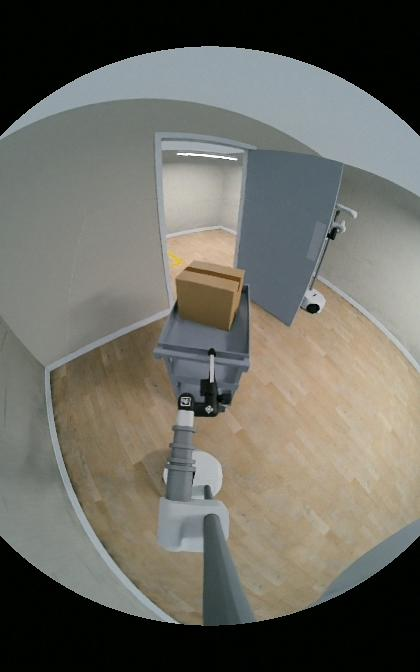

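Request:
move(r1={"base":{"translate_m":0.28,"strafe_m":-0.03},"pace":"slow"}, blocking=false, cameras=[])

Request:
wait(seconds=8, cameras=["r1_head_camera"])

Scene clock: 540.07 s.
move: r1 moving
r1.base_odometry: x=-3.785 y=+0.261 heading=+0.088
r1.turned_by_wheels: +0.000
r1.turned_by_imu: +0.000
r1.base_tilt: forward=-1.6 right=+1.3
r1.lidar_m: 0.53 0.57 1.71 1.22 1.08 1.13 1.46 3.22 4.17 3.87 3.58 0.56
r1.base_status: translate_m moving; strafe_m moving
r1.joint_positions: lift_m=+0.687 arm_m=+0.138 wrist_yaw_rad=+0.003 wrist_pitch_rad=+0.002 wrist_roll_rad=+1.569 gripper_m=-0.034
r1.joint_status: not commanded
r1.measured_speeds: translate_m=+0.048 strafe_m=-0.005 rotate_rad=+0.000 lift_m=+0.000 arm_m=+0.000 wrist_yaw_rad=-0.007 wrist_pitch_rad=+0.000 wrist_roll_rad=+0.000
r1.motor_effort: lift_m=+23(24) arm_m=+4(4) wheel_0=+8(9) wheel_1=+6(6) wheel_2=-6(9)
r1.servo_current: wrist_yaw_rad=26(65) wrist_pitch_rad=39(46) wrist_roll_rad=52(59) gripper_m=59(59)
r1.hand_pose: x=+0.5975 y=-0.0866 z=+0.8642 quat_wxyz=(+0.708, +0.706, +0.002, +0.000) (m; r1's base frame)
r1.wrist_depth_mm: - - - - 208 214 218 / - - - - 211 1464 - / - 492 488 156 215 - - / 1808 421 421 158 218 - - / - 445 442 162 223 - - / - 477 455 196 184 - - / - 144 178 144 230 127 -
r2: as last shown
r2.turned_by_imu: +0.000
r2.base_tilt: forward=-0.6 right=+0.0
r2.lidar_m: 0.60 4.07 4.95 2.62 1.35 1.08 1.07 1.14 0.88 0.89 0.94 0.71
r2.motor_effort: lift_m=+21(21) arm_m=-4(4) wheel_0=+4(4) wheel_1=+5(5) wheel_2=+2(3)
r2.servo_current: wrist_yaw_rad=65(65) wrist_pitch_rad=33(39) wrist_roll_rad=39(52) gripper_m=156(156)
r2.wrist_depth_mm: - - 257 250 247 240 237 / - - 259 181 247 241 237 / - - 262 178 249 243 237 / - - 264 179 251 243 241 / - - 265 178 251 247 241 / - - 182 182 179 246 243 / - 157 - - 253 247 244
pictures: none
No camera images: "cameras" was empty.

Scene clock: 543.67 s.
earlier move: r1 done
r1.base_odometry: x=-3.516 y=+0.255 heading=+0.087
r1.turned_by_wheels: -0.001
r1.turned_by_imu: -0.002
r1.base_tilt: forward=-1.6 right=+1.2
r1.lidar_m: 0.50 0.56 1.50 1.38 1.29 1.30 1.70 3.85 4.38 3.71 3.42 0.55
r1.base_status: done
r1.joint_positions: lift_m=+0.687 arm_m=+0.138 wrist_yaw_rad=-0.001 wrist_pitch_rad=+0.002 wrist_roll_rad=+1.569 gripper_m=-0.034
r1.joint_status: not commanded
r1.measured_speeds: all 0
r1.motor_effort: lift_m=+23(24) arm_m=+4(4) wheel_0=+1(10) wheel_1=+2(7) wheel_2=-6(9)
r1.servo_current: wrist_yaw_rad=59(65) wrist_pitch_rad=46(52) wrist_roll_rad=59(65) gripper_m=52(65)
r1.hand_pose: x=+0.5972 y=-0.0878 z=+0.8642 quat_wxyz=(+0.708, +0.706, +0.000, -0.001) (m; r1's base frame)
r1.wrist_depth_mm: - - - - 239 245 247 / - - - - 236 1499 1255 / - - - - 233 1464 - / 1708 484 484 170 230 - - / - 433 433 168 229 - - / - 439 211 197 182 - - / - 153 445 164 223 127 -
r2.base_odometry: x=-3.814 y=+0.344 heading=-1.145
r2.turned_by_wheels: +0.000
r2.turned_by_imu: +0.001
r2.base_tilt: forward=-0.6 right=+0.0
r2.lidar_m: 0.60 4.04 4.94 2.60 1.33 1.07 1.07 1.09 0.91 0.89 0.91 0.71
r2.base_status: not commanded
r2.joint_positions: lift_m=+1.020 arm_m=+0.185 wrist_yaw_rad=+0.005 wrist_pitch_rad=+0.001 wrist_roll_rad=+0.000 gripper_m=-0.036
r2.joint_status: not commanded
r2.measured_speeds: all 0
r2.motor_effort: lift_m=+21(21) arm_m=-4(4) wheel_0=+4(4) wheel_1=+4(5) wheel_2=+2(3)
r2.servo_current: wrist_yaw_rad=59(65) wrist_pitch_rad=39(52) wrist_roll_rad=52(59) gripper_m=156(163)
r2.hand_pose: x=+0.6447 y=-0.0859 z=+1.1977 quat_wxyz=(+1.000, +0.000, +0.001, +0.003) (m; r2's base frame)
r2.wrist_depth_mm: - - 258 251 246 239 236 / - - 259 181 248 241 237 / - - 262 179 249 243 238 / - - 264 180 251 245 240 / - - 264 178 252 246 242 / - - 182 182 179 246 242 / - 157 - - 252 247 245
wait: 3.60 of 8 s (r1 has come to rest)
pictures: r1_head_camera
Images, in order (width x height): r1_head_camera 420x560.

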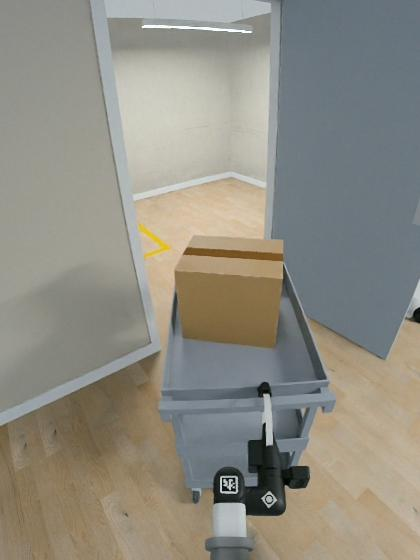

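Request:
move(r1={"base":{"strafe_m":0.22},"pace":"slow"}, blocking=false, cameras=[])

Request:
wait(seconds=8, cameras=[])

Request:
move(r1={"base":{"translate_m":0.36,"strafe_m":-0.09},"pace":"slow"}, blocking=false, cameras=[])

Request:
wait(seconds=8, cameras=["r1_head_camera"])

Scene clock: 553.30 s.
move: r1 moving
r1.base_odometry: x=-3.518 y=+0.270 heading=+0.086
r1.turned_by_wheels: -0.001
r1.turned_by_imu: -0.001
r1.base_tilt: forward=-1.6 right=+1.3
r1.lidar_m: 0.51 0.56 1.50 1.36 1.27 1.27 1.68 3.80 4.39 3.71 3.44 0.55
r1.base_status: strafe_m moving
r1.joint_positions: lift_m=+0.687 arm_m=+0.138 wrist_yaw_rad=-0.006 wrist_pitch_rad=+0.002 wrist_roll_rad=+1.569 gripper_m=-0.034
r1.joint_status: not commanded
r1.measured_speeds: translate_m=-0.001 strafe_m=+0.057 rotate_rad=+0.001 lift_m=+0.000 arm_m=+0.000 wrist_yaw_rad=-0.012 wrist_pitch_rad=+0.000 wrist_roll_rad=+0.000
r1.motor_effort: lift_m=+23(23) arm_m=+4(4) wheel_0=-13(14) wheel_1=+4(5) wheel_2=-3(4)
r1.servo_current: wrist_yaw_rad=46(65) wrist_pitch_rad=39(52) wrist_roll_rad=46(65) gripper_m=59(65)
r1.hand_pose: x=+0.5968 y=-0.0890 z=+0.8642 quat_wxyz=(+0.708, +0.706, -0.001, -0.003) (m; r1's base frame)
r1.wrist_depth_mm: - - - - 239 247 248 / - - - - 237 1430 1255 / - - - - 235 - - / 1708 480 480 171 231 - - / - 433 433 168 228 - - / - 439 185 197 181 - - / - 153 452 165 223 127 -
r2: as last shown
r2.turned_by_imu: +0.000
r2.base_tilt: forward=-0.7 right=+0.1
r2.lidar_m: 0.60 4.07 4.96 2.60 1.34 1.09 1.07 1.10 0.89 0.90 0.93 0.70
r2.motor_effort: lift_m=+21(21) arm_m=-4(4) wheel_0=+3(4) wheel_1=+4(5) wheel_2=+2(2)
r2.servo_current: wrist_yaw_rad=52(65) wrist_pitch_rad=39(46) wrist_roll_rad=46(52) gripper_m=156(156)
r2.wrist_depth_mm: - - 257 250 245 240 236 / - - 259 181 248 242 236 / - - 262 178 250 243 237 / - - 263 180 252 244 240 / - - 265 178 252 246 241 / - - 182 182 179 247 242 / - 157 - - 253 246 244
pictures: none
No camera images: "cameras" was empty.

Scene clock: 556.13 s.
earlier move: r1 done
r1.base_odometry: x=-3.535 y=+0.474 heading=+0.086
r1.turned_by_wheels: +0.000
r1.turned_by_imu: +0.000
r1.base_tilt: forward=-1.5 right=+1.3
r1.lidar_m: 0.54 0.64 1.38 1.23 1.10 1.13 1.47 3.22 4.50 3.90 2.37 0.53
r1.base_status: done
r1.joint_positions: lift_m=+0.687 arm_m=+0.138 wrist_yaw_rad=-0.005 wrist_pitch_rad=+0.002 wrist_roll_rad=+1.569 gripper_m=-0.034
r1.joint_status: not commanded
r1.measured_speeds: all 0
r1.motor_effort: lift_m=+23(24) arm_m=-3(4) wheel_0=-8(16) wheel_1=+1(7) wheel_2=-1(7)
r1.servo_current: wrist_yaw_rad=52(72) wrist_pitch_rad=46(59) wrist_roll_rad=52(78) gripper_m=59(65)
r1.hand_pose: x=+0.5968 y=-0.0889 z=+0.8642 quat_wxyz=(+0.708, +0.706, -0.001, -0.002) (m; r1's base frame)
r1.wrist_depth_mm: - - - - 192 1430 - / - - 539 - 200 - - / 1756 407 407 147 207 - - / - 427 427 154 216 - - / - 469 462 159 224 - - / - - 184 185 183 - - / - 138 159 127 241 127 -
r2.base_odometry: x=-3.814 y=+0.344 heading=-1.145
r2.turned_by_wheels: +0.000
r2.turned_by_imu: +0.000
r2.base_tilt: forward=-0.7 right=+0.1
r2.lidar_m: 0.59 4.07 4.96 2.61 1.34 1.06 1.07 1.07 0.91 0.88 0.93 0.65
r2.base_status: not commanded
r2.joint_positions: lift_m=+1.020 arm_m=+0.185 wrist_yaw_rad=+0.005 wrist_pitch_rad=+0.001 wrist_roll_rad=+0.000 gripper_m=-0.036
r2.joint_status: not commanded
r2.measured_speeds: all 0
r2.motor_effort: lift_m=+21(21) arm_m=-3(4) wheel_0=+4(4) wheel_1=+5(5) wheel_2=+2(3)
r2.servo_current: wrist_yaw_rad=46(65) wrist_pitch_rad=39(46) wrist_roll_rad=52(59) gripper_m=150(163)
r2.hand_pose: x=+0.6447 y=-0.0859 z=+1.1977 quat_wxyz=(+1.000, +0.000, +0.001, +0.003) (m; r2's base frame)
r2.wrist_depth_mm: - - 257 251 246 239 236 / - - 259 181 247 241 236 / - - 263 178 249 243 238 / - - 263 179 251 245 240 / - - 265 178 252 246 241 / - - 182 182 179 248 242 / - 158 - - 253 247 245
wait: 2.83 of 8 s (r1 has come to rest)
pictures: none
No camera images: "cameras" was empty.

Scene clock: 556.63 s.
move: r1 moving
r1.base_odometry: x=-3.523 y=+0.473 heading=+0.087
r1.turned_by_wheels: +0.000
r1.turned_by_imu: +0.000
r1.base_tilt: forward=-1.6 right=+1.3
r1.lidar_m: 0.53 0.62 1.36 1.23 1.11 1.13 1.50 3.25 4.53 3.91 2.41 0.51
r1.base_status: translate_m moving; strafe_m moving
r1.joint_positions: lift_m=+0.687 arm_m=+0.138 wrist_yaw_rad=-0.005 wrist_pitch_rad=+0.002 wrist_roll_rad=+1.569 gripper_m=-0.034
r1.joint_status: not commanded
r1.measured_speeds: translate_m=+0.047 strafe_m=-0.012 rotate_rad=+0.000 lift_m=+0.000 arm_m=+0.000 wrist_yaw_rad=+0.000 wrist_pitch_rad=+0.000 wrist_roll_rad=+0.000
r1.motor_effort: lift_m=+23(23) arm_m=+2(4) wheel_0=+8(9) wheel_1=+5(5) wheel_2=-11(11)
r1.servo_current: wrist_yaw_rad=65(65) wrist_pitch_rad=52(52) wrist_roll_rad=52(72) gripper_m=59(59)
r1.hand_pose: x=+0.5968 y=-0.0889 z=+0.8642 quat_wxyz=(+0.708, +0.706, -0.001, -0.002) (m; r1's base frame)
r1.wrist_depth_mm: - - - - 187 591 - / - - 530 - 195 - - / 1756 404 402 143 202 - - / - 430 424 148 210 - - / - 466 462 154 217 - - / - - 186 162 183 - - / - 146 159 143 236 127 -
r2: as last shown
r2.base_tilt: forward=-0.6 right=+0.1
r2.lidar_m: 0.57 4.07 4.94 2.63 1.35 1.08 1.07 1.10 0.91 0.89 0.91 0.68
r2.motor_effort: lift_m=+21(21) arm_m=-4(4) wheel_0=+4(4) wheel_1=+4(5) wheel_2=+2(2)
r2.servo_current: wrist_yaw_rad=65(65) wrist_pitch_rad=39(46) wrist_roll_rad=33(59) gripper_m=150(163)
r2.wrist_depth_mm: - - 259 251 246 241 236 / - - 259 181 247 242 238 / - - 262 179 250 243 239 / - - 263 180 251 244 239 / - - 264 178 252 247 241 / - - 182 182 179 247 243 / - 157 - - 254 245 244
pictures: none
No camera images: "cameras" was empty.

Scene clock: 561.10 s.
earlier move: r1 done
r1.base_odometry: x=-3.169 y=+0.416 heading=+0.088
r1.turned_by_wheels: +0.001
r1.turned_by_imu: +0.003
r1.base_tilt: forward=-1.6 right=+1.3
r1.lidar_m: 0.53 0.58 1.14 1.46 1.39 1.39 1.81 4.12 4.73 3.59 1.53 0.55
r1.base_status: done
r1.joint_positions: lift_m=+0.687 arm_m=+0.138 wrist_yaw_rad=+0.003 wrist_pitch_rad=+0.002 wrist_roll_rad=+1.569 gripper_m=-0.034
r1.joint_status: not commanded
r1.measured_speeds: all 0
r1.motor_effort: lift_m=+23(24) arm_m=+4(4) wheel_0=+11(14) wheel_1=+4(8) wheel_2=+1(13)
r1.servo_current: wrist_yaw_rad=39(78) wrist_pitch_rad=52(52) wrist_roll_rad=46(72) gripper_m=52(65)
r1.hand_pose: x=+0.5976 y=-0.0864 z=+0.8642 quat_wxyz=(+0.708, +0.706, +0.002, +0.001) (m; r1's base frame)
r1.wrist_depth_mm: - - - - 207 212 234 / - - - - 212 - - / - - 512 155 215 - - / - 424 424 158 219 - - / - 449 442 160 224 - - / - 477 459 - 224 - - / - 153 181 165 231 135 -
r2.base_odometry: x=-3.814 y=+0.344 heading=-1.145
r2.turned_by_wheels: +0.000
r2.turned_by_imu: +0.001
r2.base_tilt: forward=-0.7 right=+0.1
r2.lidar_m: 0.60 4.04 4.96 2.64 1.35 1.09 1.06 1.13 0.89 0.88 0.93 0.69
r2.base_status: not commanded
r2.joint_positions: lift_m=+1.020 arm_m=+0.185 wrist_yaw_rad=+0.005 wrist_pitch_rad=+0.001 wrist_roll_rad=+0.000 gripper_m=-0.036
r2.joint_status: not commanded
r2.measured_speeds: all 0
r2.motor_effort: lift_m=+21(21) arm_m=-3(4) wheel_0=+3(4) wheel_1=+4(5) wheel_2=+2(3)
r2.servo_current: wrist_yaw_rad=52(65) wrist_pitch_rad=39(46) wrist_roll_rad=46(65) gripper_m=150(163)
r2.hand_pose: x=+0.6447 y=-0.0859 z=+1.1977 quat_wxyz=(+1.000, +0.000, +0.001, +0.003) (m; r2's base frame)
r2.wrist_depth_mm: - - 256 251 246 239 236 / - - 259 181 248 241 237 / - - 262 179 250 243 238 / - - 262 179 251 245 241 / - - 264 178 252 247 241 / - - 182 182 180 247 243 / - 157 - - 254 246 244
wait: 4.47 of 8 s (r1 has come to rest)
pictures: r1_head_camera
Images, in order (width x height): r1_head_camera 420x560.

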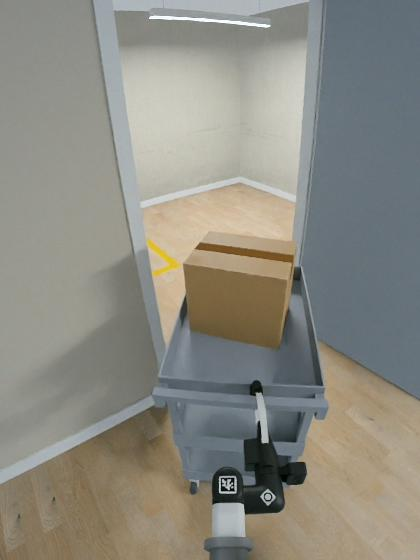

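Request:
move(r1={"base":{"translate_m":0.12,"strafe_m":-0.03},"pace":"slow"}, blocking=false, cameras=[])

Request:
wait(seconds=8, cameras=[])

Request:
move(r1={"base":{"strafe_m":-0.22},"pace":"slow"}, blocking=false, cameras=[])

Request:
wait(seconds=8, cameras=["r1_head_camera","r1_head_left_camera"])

Request:
move(r1={"base":{"rotate_rad":0.15},"pace":"slow"}, blocking=false, cameras=[])

Request:
wait(seconds=8, cameras=["r1_head_camera"])

Scene clock: 576.77 s.
move: r1 moving
r1.base_odometry: x=-3.156 y=+0.414 heading=+0.089
r1.turned_by_wheels: +0.001
r1.turned_by_imu: +0.001
r1.base_tilt: forward=-1.6 right=+1.3
r1.lidar_m: 0.53 0.57 1.13 1.46 1.40 1.43 1.83 4.18 4.76 3.58 1.50 0.53
r1.base_status: translate_m moving; strafe_m moving
r1.joint_positions: lift_m=+0.687 arm_m=+0.138 wrist_yaw_rad=+0.003 wrist_pitch_rad=+0.002 wrist_roll_rad=+1.569 gripper_m=-0.034
r1.joint_status: not commanded
r1.measured_speeds: translate_m=+0.049 strafe_m=-0.012 rotate_rad=+0.002 lift_m=+0.000 arm_m=+0.000 wrist_yaw_rad=+0.000 wrist_pitch_rad=+0.000 wrist_roll_rad=+0.000
r1.motor_effort: lift_m=+23(23) arm_m=+4(4) wheel_0=+10(12) wheel_1=+6(6) wheel_2=-4(6)
r1.servo_current: wrist_yaw_rad=26(65) wrist_pitch_rad=46(52) wrist_roll_rad=46(72) gripper_m=65(65)
r1.hand_pose: x=+0.5976 y=-0.0864 z=+0.8642 quat_wxyz=(+0.708, +0.706, +0.002, +0.001) (m; r1's base frame)
r1.wrist_depth_mm: - - - - 208 214 230 / - - - - 211 - - / - - 530 155 215 - - / - 424 421 158 219 - - / - 449 442 161 222 - - / - 480 459 198 224 - - / - 153 178 166 231 135 -
r2: as last shown
r2.turned_by_imu: +0.000
r2.base_tilt: forward=-0.6 right=+0.0
r2.lidar_m: 0.60 4.09 4.94 2.62 1.30 1.08 1.06 1.12 0.89 0.88 0.93 0.69
r2.motor_effort: lift_m=+21(21) arm_m=-4(4) wheel_0=+4(4) wheel_1=+5(5) wheel_2=+2(2)
r2.servo_current: wrist_yaw_rad=46(59) wrist_pitch_rad=46(46) wrist_roll_rad=59(59) gripper_m=156(163)
r2.wrist_depth_mm: - - 258 252 246 241 236 / - - 259 181 248 242 237 / - - 262 178 248 243 237 / - - 262 180 252 244 239 / - - 265 177 253 247 241 / - - 182 182 179 247 242 / - 157 - - 253 247 244
pictures: none
No camera images: "cameras" was empty.

Scene clock: 578.77 s.
earlier move: r1 done
r1.base_odometry: x=-3.047 y=+0.397 heading=+0.088
r1.turned_by_wheels: +0.000
r1.turned_by_imu: +0.000
r1.base_tilt: forward=-1.6 right=+1.3
r1.lidar_m: 0.51 0.54 1.03 1.34 1.50 1.51 1.94 4.39 4.83 3.48 1.40 0.54
r1.base_status: done
r1.joint_positions: lift_m=+0.687 arm_m=+0.138 wrist_yaw_rad=+0.003 wrist_pitch_rad=+0.002 wrist_roll_rad=+1.569 gripper_m=-0.034
r1.joint_status: not commanded
r1.measured_speeds: all 0
r1.motor_effort: lift_m=+23(24) arm_m=+4(4) wheel_0=+8(13) wheel_1=+5(7) wheel_2=-1(6)
r1.servo_current: wrist_yaw_rad=52(65) wrist_pitch_rad=39(52) wrist_roll_rad=39(72) gripper_m=52(65)
r1.hand_pose: x=+0.5976 y=-0.0864 z=+0.8642 quat_wxyz=(+0.708, +0.706, +0.002, +0.001) (m; r1's base frame)
r1.wrist_depth_mm: - - - - 219 225 226 / - - - - 220 - - / - - - 512 222 - - / - 421 427 163 224 - - / - 439 436 164 224 - - / - 459 449 165 227 - - / - 153 181 166 228 126 -
r2.base_odometry: x=-3.814 y=+0.344 heading=-1.145
r2.turned_by_wheels: +0.000
r2.turned_by_imu: +0.000
r2.base_tilt: forward=-0.7 right=+0.1
r2.lidar_m: 0.59 4.04 4.94 2.63 1.32 1.09 1.06 1.11 0.89 0.89 0.91 0.67
r2.base_status: not commanded
r2.joint_positions: lift_m=+1.020 arm_m=+0.185 wrist_yaw_rad=+0.005 wrist_pitch_rad=+0.001 wrist_roll_rad=+0.000 gripper_m=-0.036
r2.joint_status: not commanded
r2.measured_speeds: all 0
r2.motor_effort: lift_m=+21(21) arm_m=-4(4) wheel_0=+4(4) wheel_1=+5(5) wheel_2=+2(3)
r2.servo_current: wrist_yaw_rad=52(65) wrist_pitch_rad=39(46) wrist_roll_rad=46(59) gripper_m=150(163)
r2.hand_pose: x=+0.6447 y=-0.0859 z=+1.1977 quat_wxyz=(+1.000, +0.000, +0.001, +0.003) (m; r2's base frame)
r2.wrist_depth_mm: - - 258 252 245 239 236 / - - 259 181 248 241 238 / - - 262 178 250 244 239 / - - 263 180 250 244 241 / - - 265 178 253 246 241 / - - 181 182 179 247 242 / - 157 - - 254 246 244
wait: 2.00 of 8 s (r1 has come to rest)
pictures: none
No camera images: "cameras" was empty.

Scene clock: 579.27 s.
move: r1 moving
r1.base_odometry: x=-3.046 y=+0.383 heading=+0.089
r1.turned_by_wheels: +0.001
r1.turned_by_imu: +0.001
r1.base_tilt: forward=-1.6 right=+1.2
r1.lidar_m: 0.53 0.54 1.07 1.39 1.49 1.52 1.98 4.75 4.82 3.48 1.41 0.56
r1.base_status: strafe_m moving
r1.joint_positions: lift_m=+0.687 arm_m=+0.138 wrist_yaw_rad=+0.005 wrist_pitch_rad=+0.002 wrist_roll_rad=+1.569 gripper_m=-0.034
r1.joint_status: not commanded
r1.measured_speeds: translate_m=+0.000 strafe_m=-0.057 rotate_rad=+0.001 lift_m=+0.000 arm_m=+0.000 wrist_yaw_rad=+0.002 wrist_pitch_rad=+0.000 wrist_roll_rad=+0.000
r1.motor_effort: lift_m=+23(23) arm_m=+4(4) wheel_0=+16(16) wheel_1=-6(6) wheel_2=+2(3)
r1.servo_current: wrist_yaw_rad=46(65) wrist_pitch_rad=52(52) wrist_roll_rad=39(65) gripper_m=59(59)
r1.hand_pose: x=+0.5977 y=-0.0861 z=+0.8642 quat_wxyz=(+0.708, +0.706, +0.002, +0.001) (m; r1's base frame)
r1.wrist_depth_mm: - - - - 220 227 226 / - - - - 220 - - / - - - 525 222 - - / - 424 424 163 224 - - / - 439 439 164 226 - - / - 462 449 185 226 - - / - 153 181 147 229 126 -
r2: as last shown
r2.lidar_m: 0.59 4.05 4.96 2.62 1.36 1.07 1.08 1.11 0.90 0.89 0.91 0.69
r2.motor_effort: lift_m=+21(21) arm_m=-4(4) wheel_0=+4(4) wheel_1=+4(5) wheel_2=+2(3)
r2.servo_current: wrist_yaw_rad=52(59) wrist_pitch_rad=39(46) wrist_roll_rad=52(59) gripper_m=150(163)
r2.wrist_depth_mm: - - 258 251 245 240 236 / - - 258 181 249 241 237 / - - 262 178 249 242 238 / - - 264 180 250 244 238 / - - 264 177 252 247 241 / - - 182 182 180 246 243 / - 158 - - 253 246 245
pictures: none
No camera images: "cameras" was empty.

Scene clock: 582.10 s.
earlier move: r1 done
r1.base_odometry: x=-3.027 y=+0.178 heading=+0.089
r1.turned_by_wheels: +0.000
r1.turned_by_imu: +0.000
r1.base_tilt: forward=-1.5 right=+1.3
r1.lidar_m: 0.47 0.47 1.20 1.53 1.66 1.69 2.21 4.61 4.67 3.29 1.24 0.58
r1.base_status: done
r1.joint_positions: lift_m=+0.687 arm_m=+0.138 wrist_yaw_rad=+0.006 wrist_pitch_rad=+0.002 wrist_roll_rad=+1.569 gripper_m=-0.034
r1.joint_status: not commanded
r1.measured_speeds: all 0
r1.motor_effort: lift_m=+23(24) arm_m=-4(4) wheel_0=+7(16) wheel_1=-2(6) wheel_2=+7(7)
r1.servo_current: wrist_yaw_rad=46(78) wrist_pitch_rad=39(52) wrist_roll_rad=39(65) gripper_m=59(65)
r1.hand_pose: x=+0.5978 y=-0.0858 z=+0.8642 quat_wxyz=(+0.708, +0.706, +0.003, +0.001) (m; r1's base frame)
r1.wrist_depth_mm: - - - - - - - / - - - - 278 282 285 / - - - - 260 - 1182 / - - - 251 249 1808 - / - - 477 181 239 - - / - 424 424 186 229 - - / - 154 421 164 218 126 -
r2.base_odometry: x=-3.814 y=+0.344 heading=-1.145
r2.turned_by_wheels: +0.000
r2.turned_by_imu: +0.000
r2.base_tilt: forward=-0.6 right=+0.0
r2.lidar_m: 0.58 4.07 4.94 2.68 1.34 1.08 1.07 1.10 0.91 0.86 0.90 0.66
r2.base_status: not commanded
r2.joint_positions: lift_m=+1.020 arm_m=+0.185 wrist_yaw_rad=+0.005 wrist_pitch_rad=+0.001 wrist_roll_rad=+0.000 gripper_m=-0.036
r2.joint_status: not commanded
r2.measured_speeds: all 0
r2.motor_effort: lift_m=+21(21) arm_m=-3(4) wheel_0=+4(4) wheel_1=+4(5) wheel_2=+2(3)
r2.servo_current: wrist_yaw_rad=52(65) wrist_pitch_rad=39(46) wrist_roll_rad=46(59) gripper_m=163(163)
r2.hand_pose: x=+0.6447 y=-0.0859 z=+1.1977 quat_wxyz=(+1.000, +0.000, +0.001, +0.003) (m; r2's base frame)
r2.wrist_depth_mm: - - 257 252 245 240 236 / - - 260 181 247 241 237 / - - 262 179 249 242 238 / - - 263 180 251 245 240 / - - 265 178 253 246 241 / - - 181 182 180 246 242 / - 157 - - 254 247 245
wait: 2.83 of 8 s (r1 has come to rest)
pictures: r1_head_camera, r1_head_left_camera
Images, in order (width x height): r1_head_camera 420x560, r1_head_left_camera 420x672.

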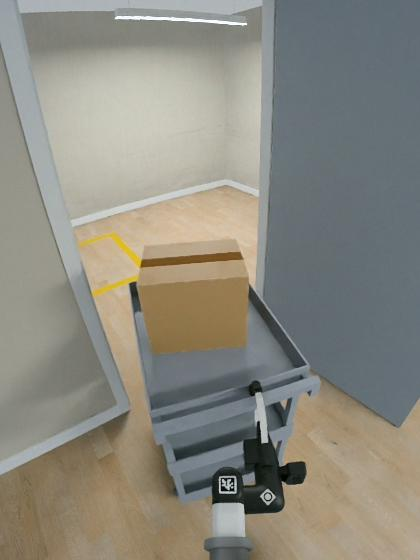

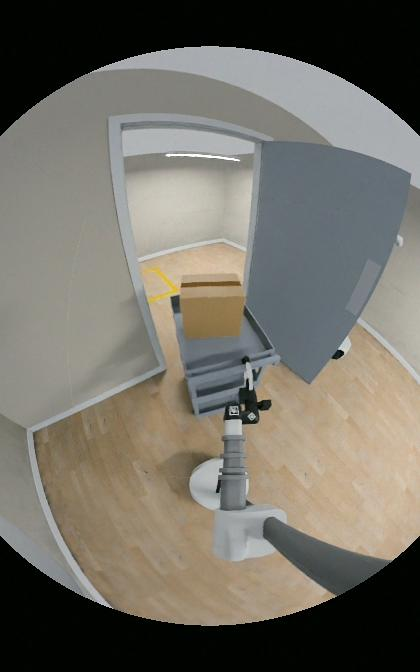

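Scene clock: 582.60 s.
move: r1 moving
r1.base_odometry: x=-3.027 y=+0.178 heading=+0.200
r1.turned_by_wheels: +0.110
r1.turned_by_imu: +0.110
r1.base_tilt: forward=-1.6 right=+1.3
r1.lidar_m: 0.48 0.48 1.23 1.72 1.66 1.75 2.43 4.63 4.32 3.15 1.25 0.58
r1.base_status: rotate_rad moving
r1.joint_positions: lift_m=+0.687 arm_m=+0.138 wrist_yaw_rad=-0.009 wrist_pitch_rad=+0.002 wrist_roll_rad=+1.569 gripper_m=-0.034
r1.joint_status: not commanded
r1.measured_speeds: translate_m=+0.000 strafe_m=+0.001 rotate_rad=+0.298 lift_m=+0.000 arm_m=+0.000 wrist_yaw_rad=-0.001 wrist_pitch_rad=+0.000 wrist_roll_rad=+0.000
r1.motor_effort: lift_m=+23(23) arm_m=-1(4) wheel_0=-12(15) wheel_1=-5(7) wheel_2=-11(11)
r1.servo_current: wrist_yaw_rad=52(78) wrist_pitch_rad=39(46) wrist_roll_rad=52(59) gripper_m=59(65)
r1.hand_pose: x=+0.5964 y=-0.0901 z=+0.8642 quat_wxyz=(+0.708, +0.706, -0.003, -0.004) (m; r1's base frame)
r1.wrist_depth_mm: - - - - 270 - - / - - - - 262 274 283 / - - - - 250 - - / - - - - 242 1661 - / - 430 427 206 232 - - / - 424 185 196 180 - - / - 153 421 159 214 127 -
r2: as last shown
r2.lidar_m: 0.57 4.07 4.95 2.66 1.31 1.09 1.07 1.10 0.89 0.88 0.93 0.68
r2.motor_effort: lift_m=+21(21) arm_m=-3(4) wheel_0=+3(4) wheel_1=+5(5) wheel_2=+2(3)
r2.servo_current: wrist_yaw_rad=52(59) wrist_pitch_rad=33(46) wrist_roll_rad=39(59) gripper_m=150(156)
r2.wrist_depth_mm: - - 256 251 246 239 236 / - - 260 181 248 241 236 / - - 260 179 250 243 238 / - - 263 180 251 245 239 / - - 264 178 252 246 242 / - - 182 182 179 248 243 / - 158 - - 253 245 245
pictures: none
No camera images: "cameras" was empty.

Scene clock: 583.17 s.
earlier move: r1 done
r1.base_odometry: x=-3.027 y=+0.178 heading=+0.239
r1.turned_by_wheels: +0.039
r1.turned_by_imu: +0.039
r1.base_tilt: forward=-1.6 right=+1.3
r1.lidar_m: 0.51 0.50 1.22 1.71 1.66 1.78 2.53 4.62 4.16 3.13 1.26 0.55
r1.base_status: done
r1.joint_positions: lift_m=+0.687 arm_m=+0.138 wrist_yaw_rad=-0.003 wrist_pitch_rad=+0.002 wrist_roll_rad=+1.569 gripper_m=-0.034
r1.joint_status: not commanded
r1.measured_speeds: all 0
r1.motor_effort: lift_m=+23(23) arm_m=+4(4) wheel_0=-2(15) wheel_1=-3(7) wheel_2=-2(11)
r1.servo_current: wrist_yaw_rad=39(78) wrist_pitch_rad=46(46) wrist_roll_rad=46(59) gripper_m=52(65)
r1.hand_pose: x=+0.5970 y=-0.0882 z=+0.8642 quat_wxyz=(+0.708, +0.706, +0.000, -0.002) (m; r1's base frame)
r1.wrist_depth_mm: - - - - 240 247 249 / - - - - 236 - 1138 / - - - 234 232 1661 - / - - 477 170 230 - - / - 430 436 168 228 - - / - 445 185 - 184 - - / - 152 452 164 222 127 -
r2.base_odometry: x=-3.814 y=+0.344 heading=-1.145
r2.turned_by_wheels: +0.000
r2.turned_by_imu: +0.000
r2.base_tilt: forward=-0.6 right=+0.1
r2.lidar_m: 0.59 4.05 4.93 2.62 1.34 1.09 1.07 1.09 0.88 0.89 0.91 0.70
r2.base_status: not commanded
r2.joint_positions: lift_m=+1.020 arm_m=+0.185 wrist_yaw_rad=+0.005 wrist_pitch_rad=+0.001 wrist_roll_rad=+0.000 gripper_m=-0.036
r2.joint_status: not commanded
r2.measured_speeds: all 0
r2.motor_effort: lift_m=+21(21) arm_m=-4(4) wheel_0=+4(4) wheel_1=+4(5) wheel_2=+2(3)
r2.servo_current: wrist_yaw_rad=39(59) wrist_pitch_rad=33(46) wrist_roll_rad=46(59) gripper_m=156(163)
r2.hand_pose: x=+0.6447 y=-0.0859 z=+1.1977 quat_wxyz=(+1.000, +0.000, +0.001, +0.003) (m; r2's base frame)
r2.wrist_depth_mm: - - 257 251 245 240 236 / - - 259 181 248 242 236 / - - 262 178 249 243 239 / - - 263 180 251 245 240 / - - 264 178 251 246 241 / - - 182 182 179 247 242 / - 157 - - 253 246 244
wait: 0.57 of 8 s (r1 has come to rest)
pictures: r1_head_camera
Images, in order (width x height): r1_head_camera 420x560.

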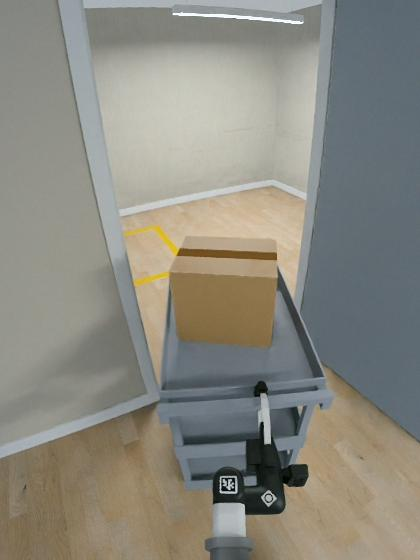

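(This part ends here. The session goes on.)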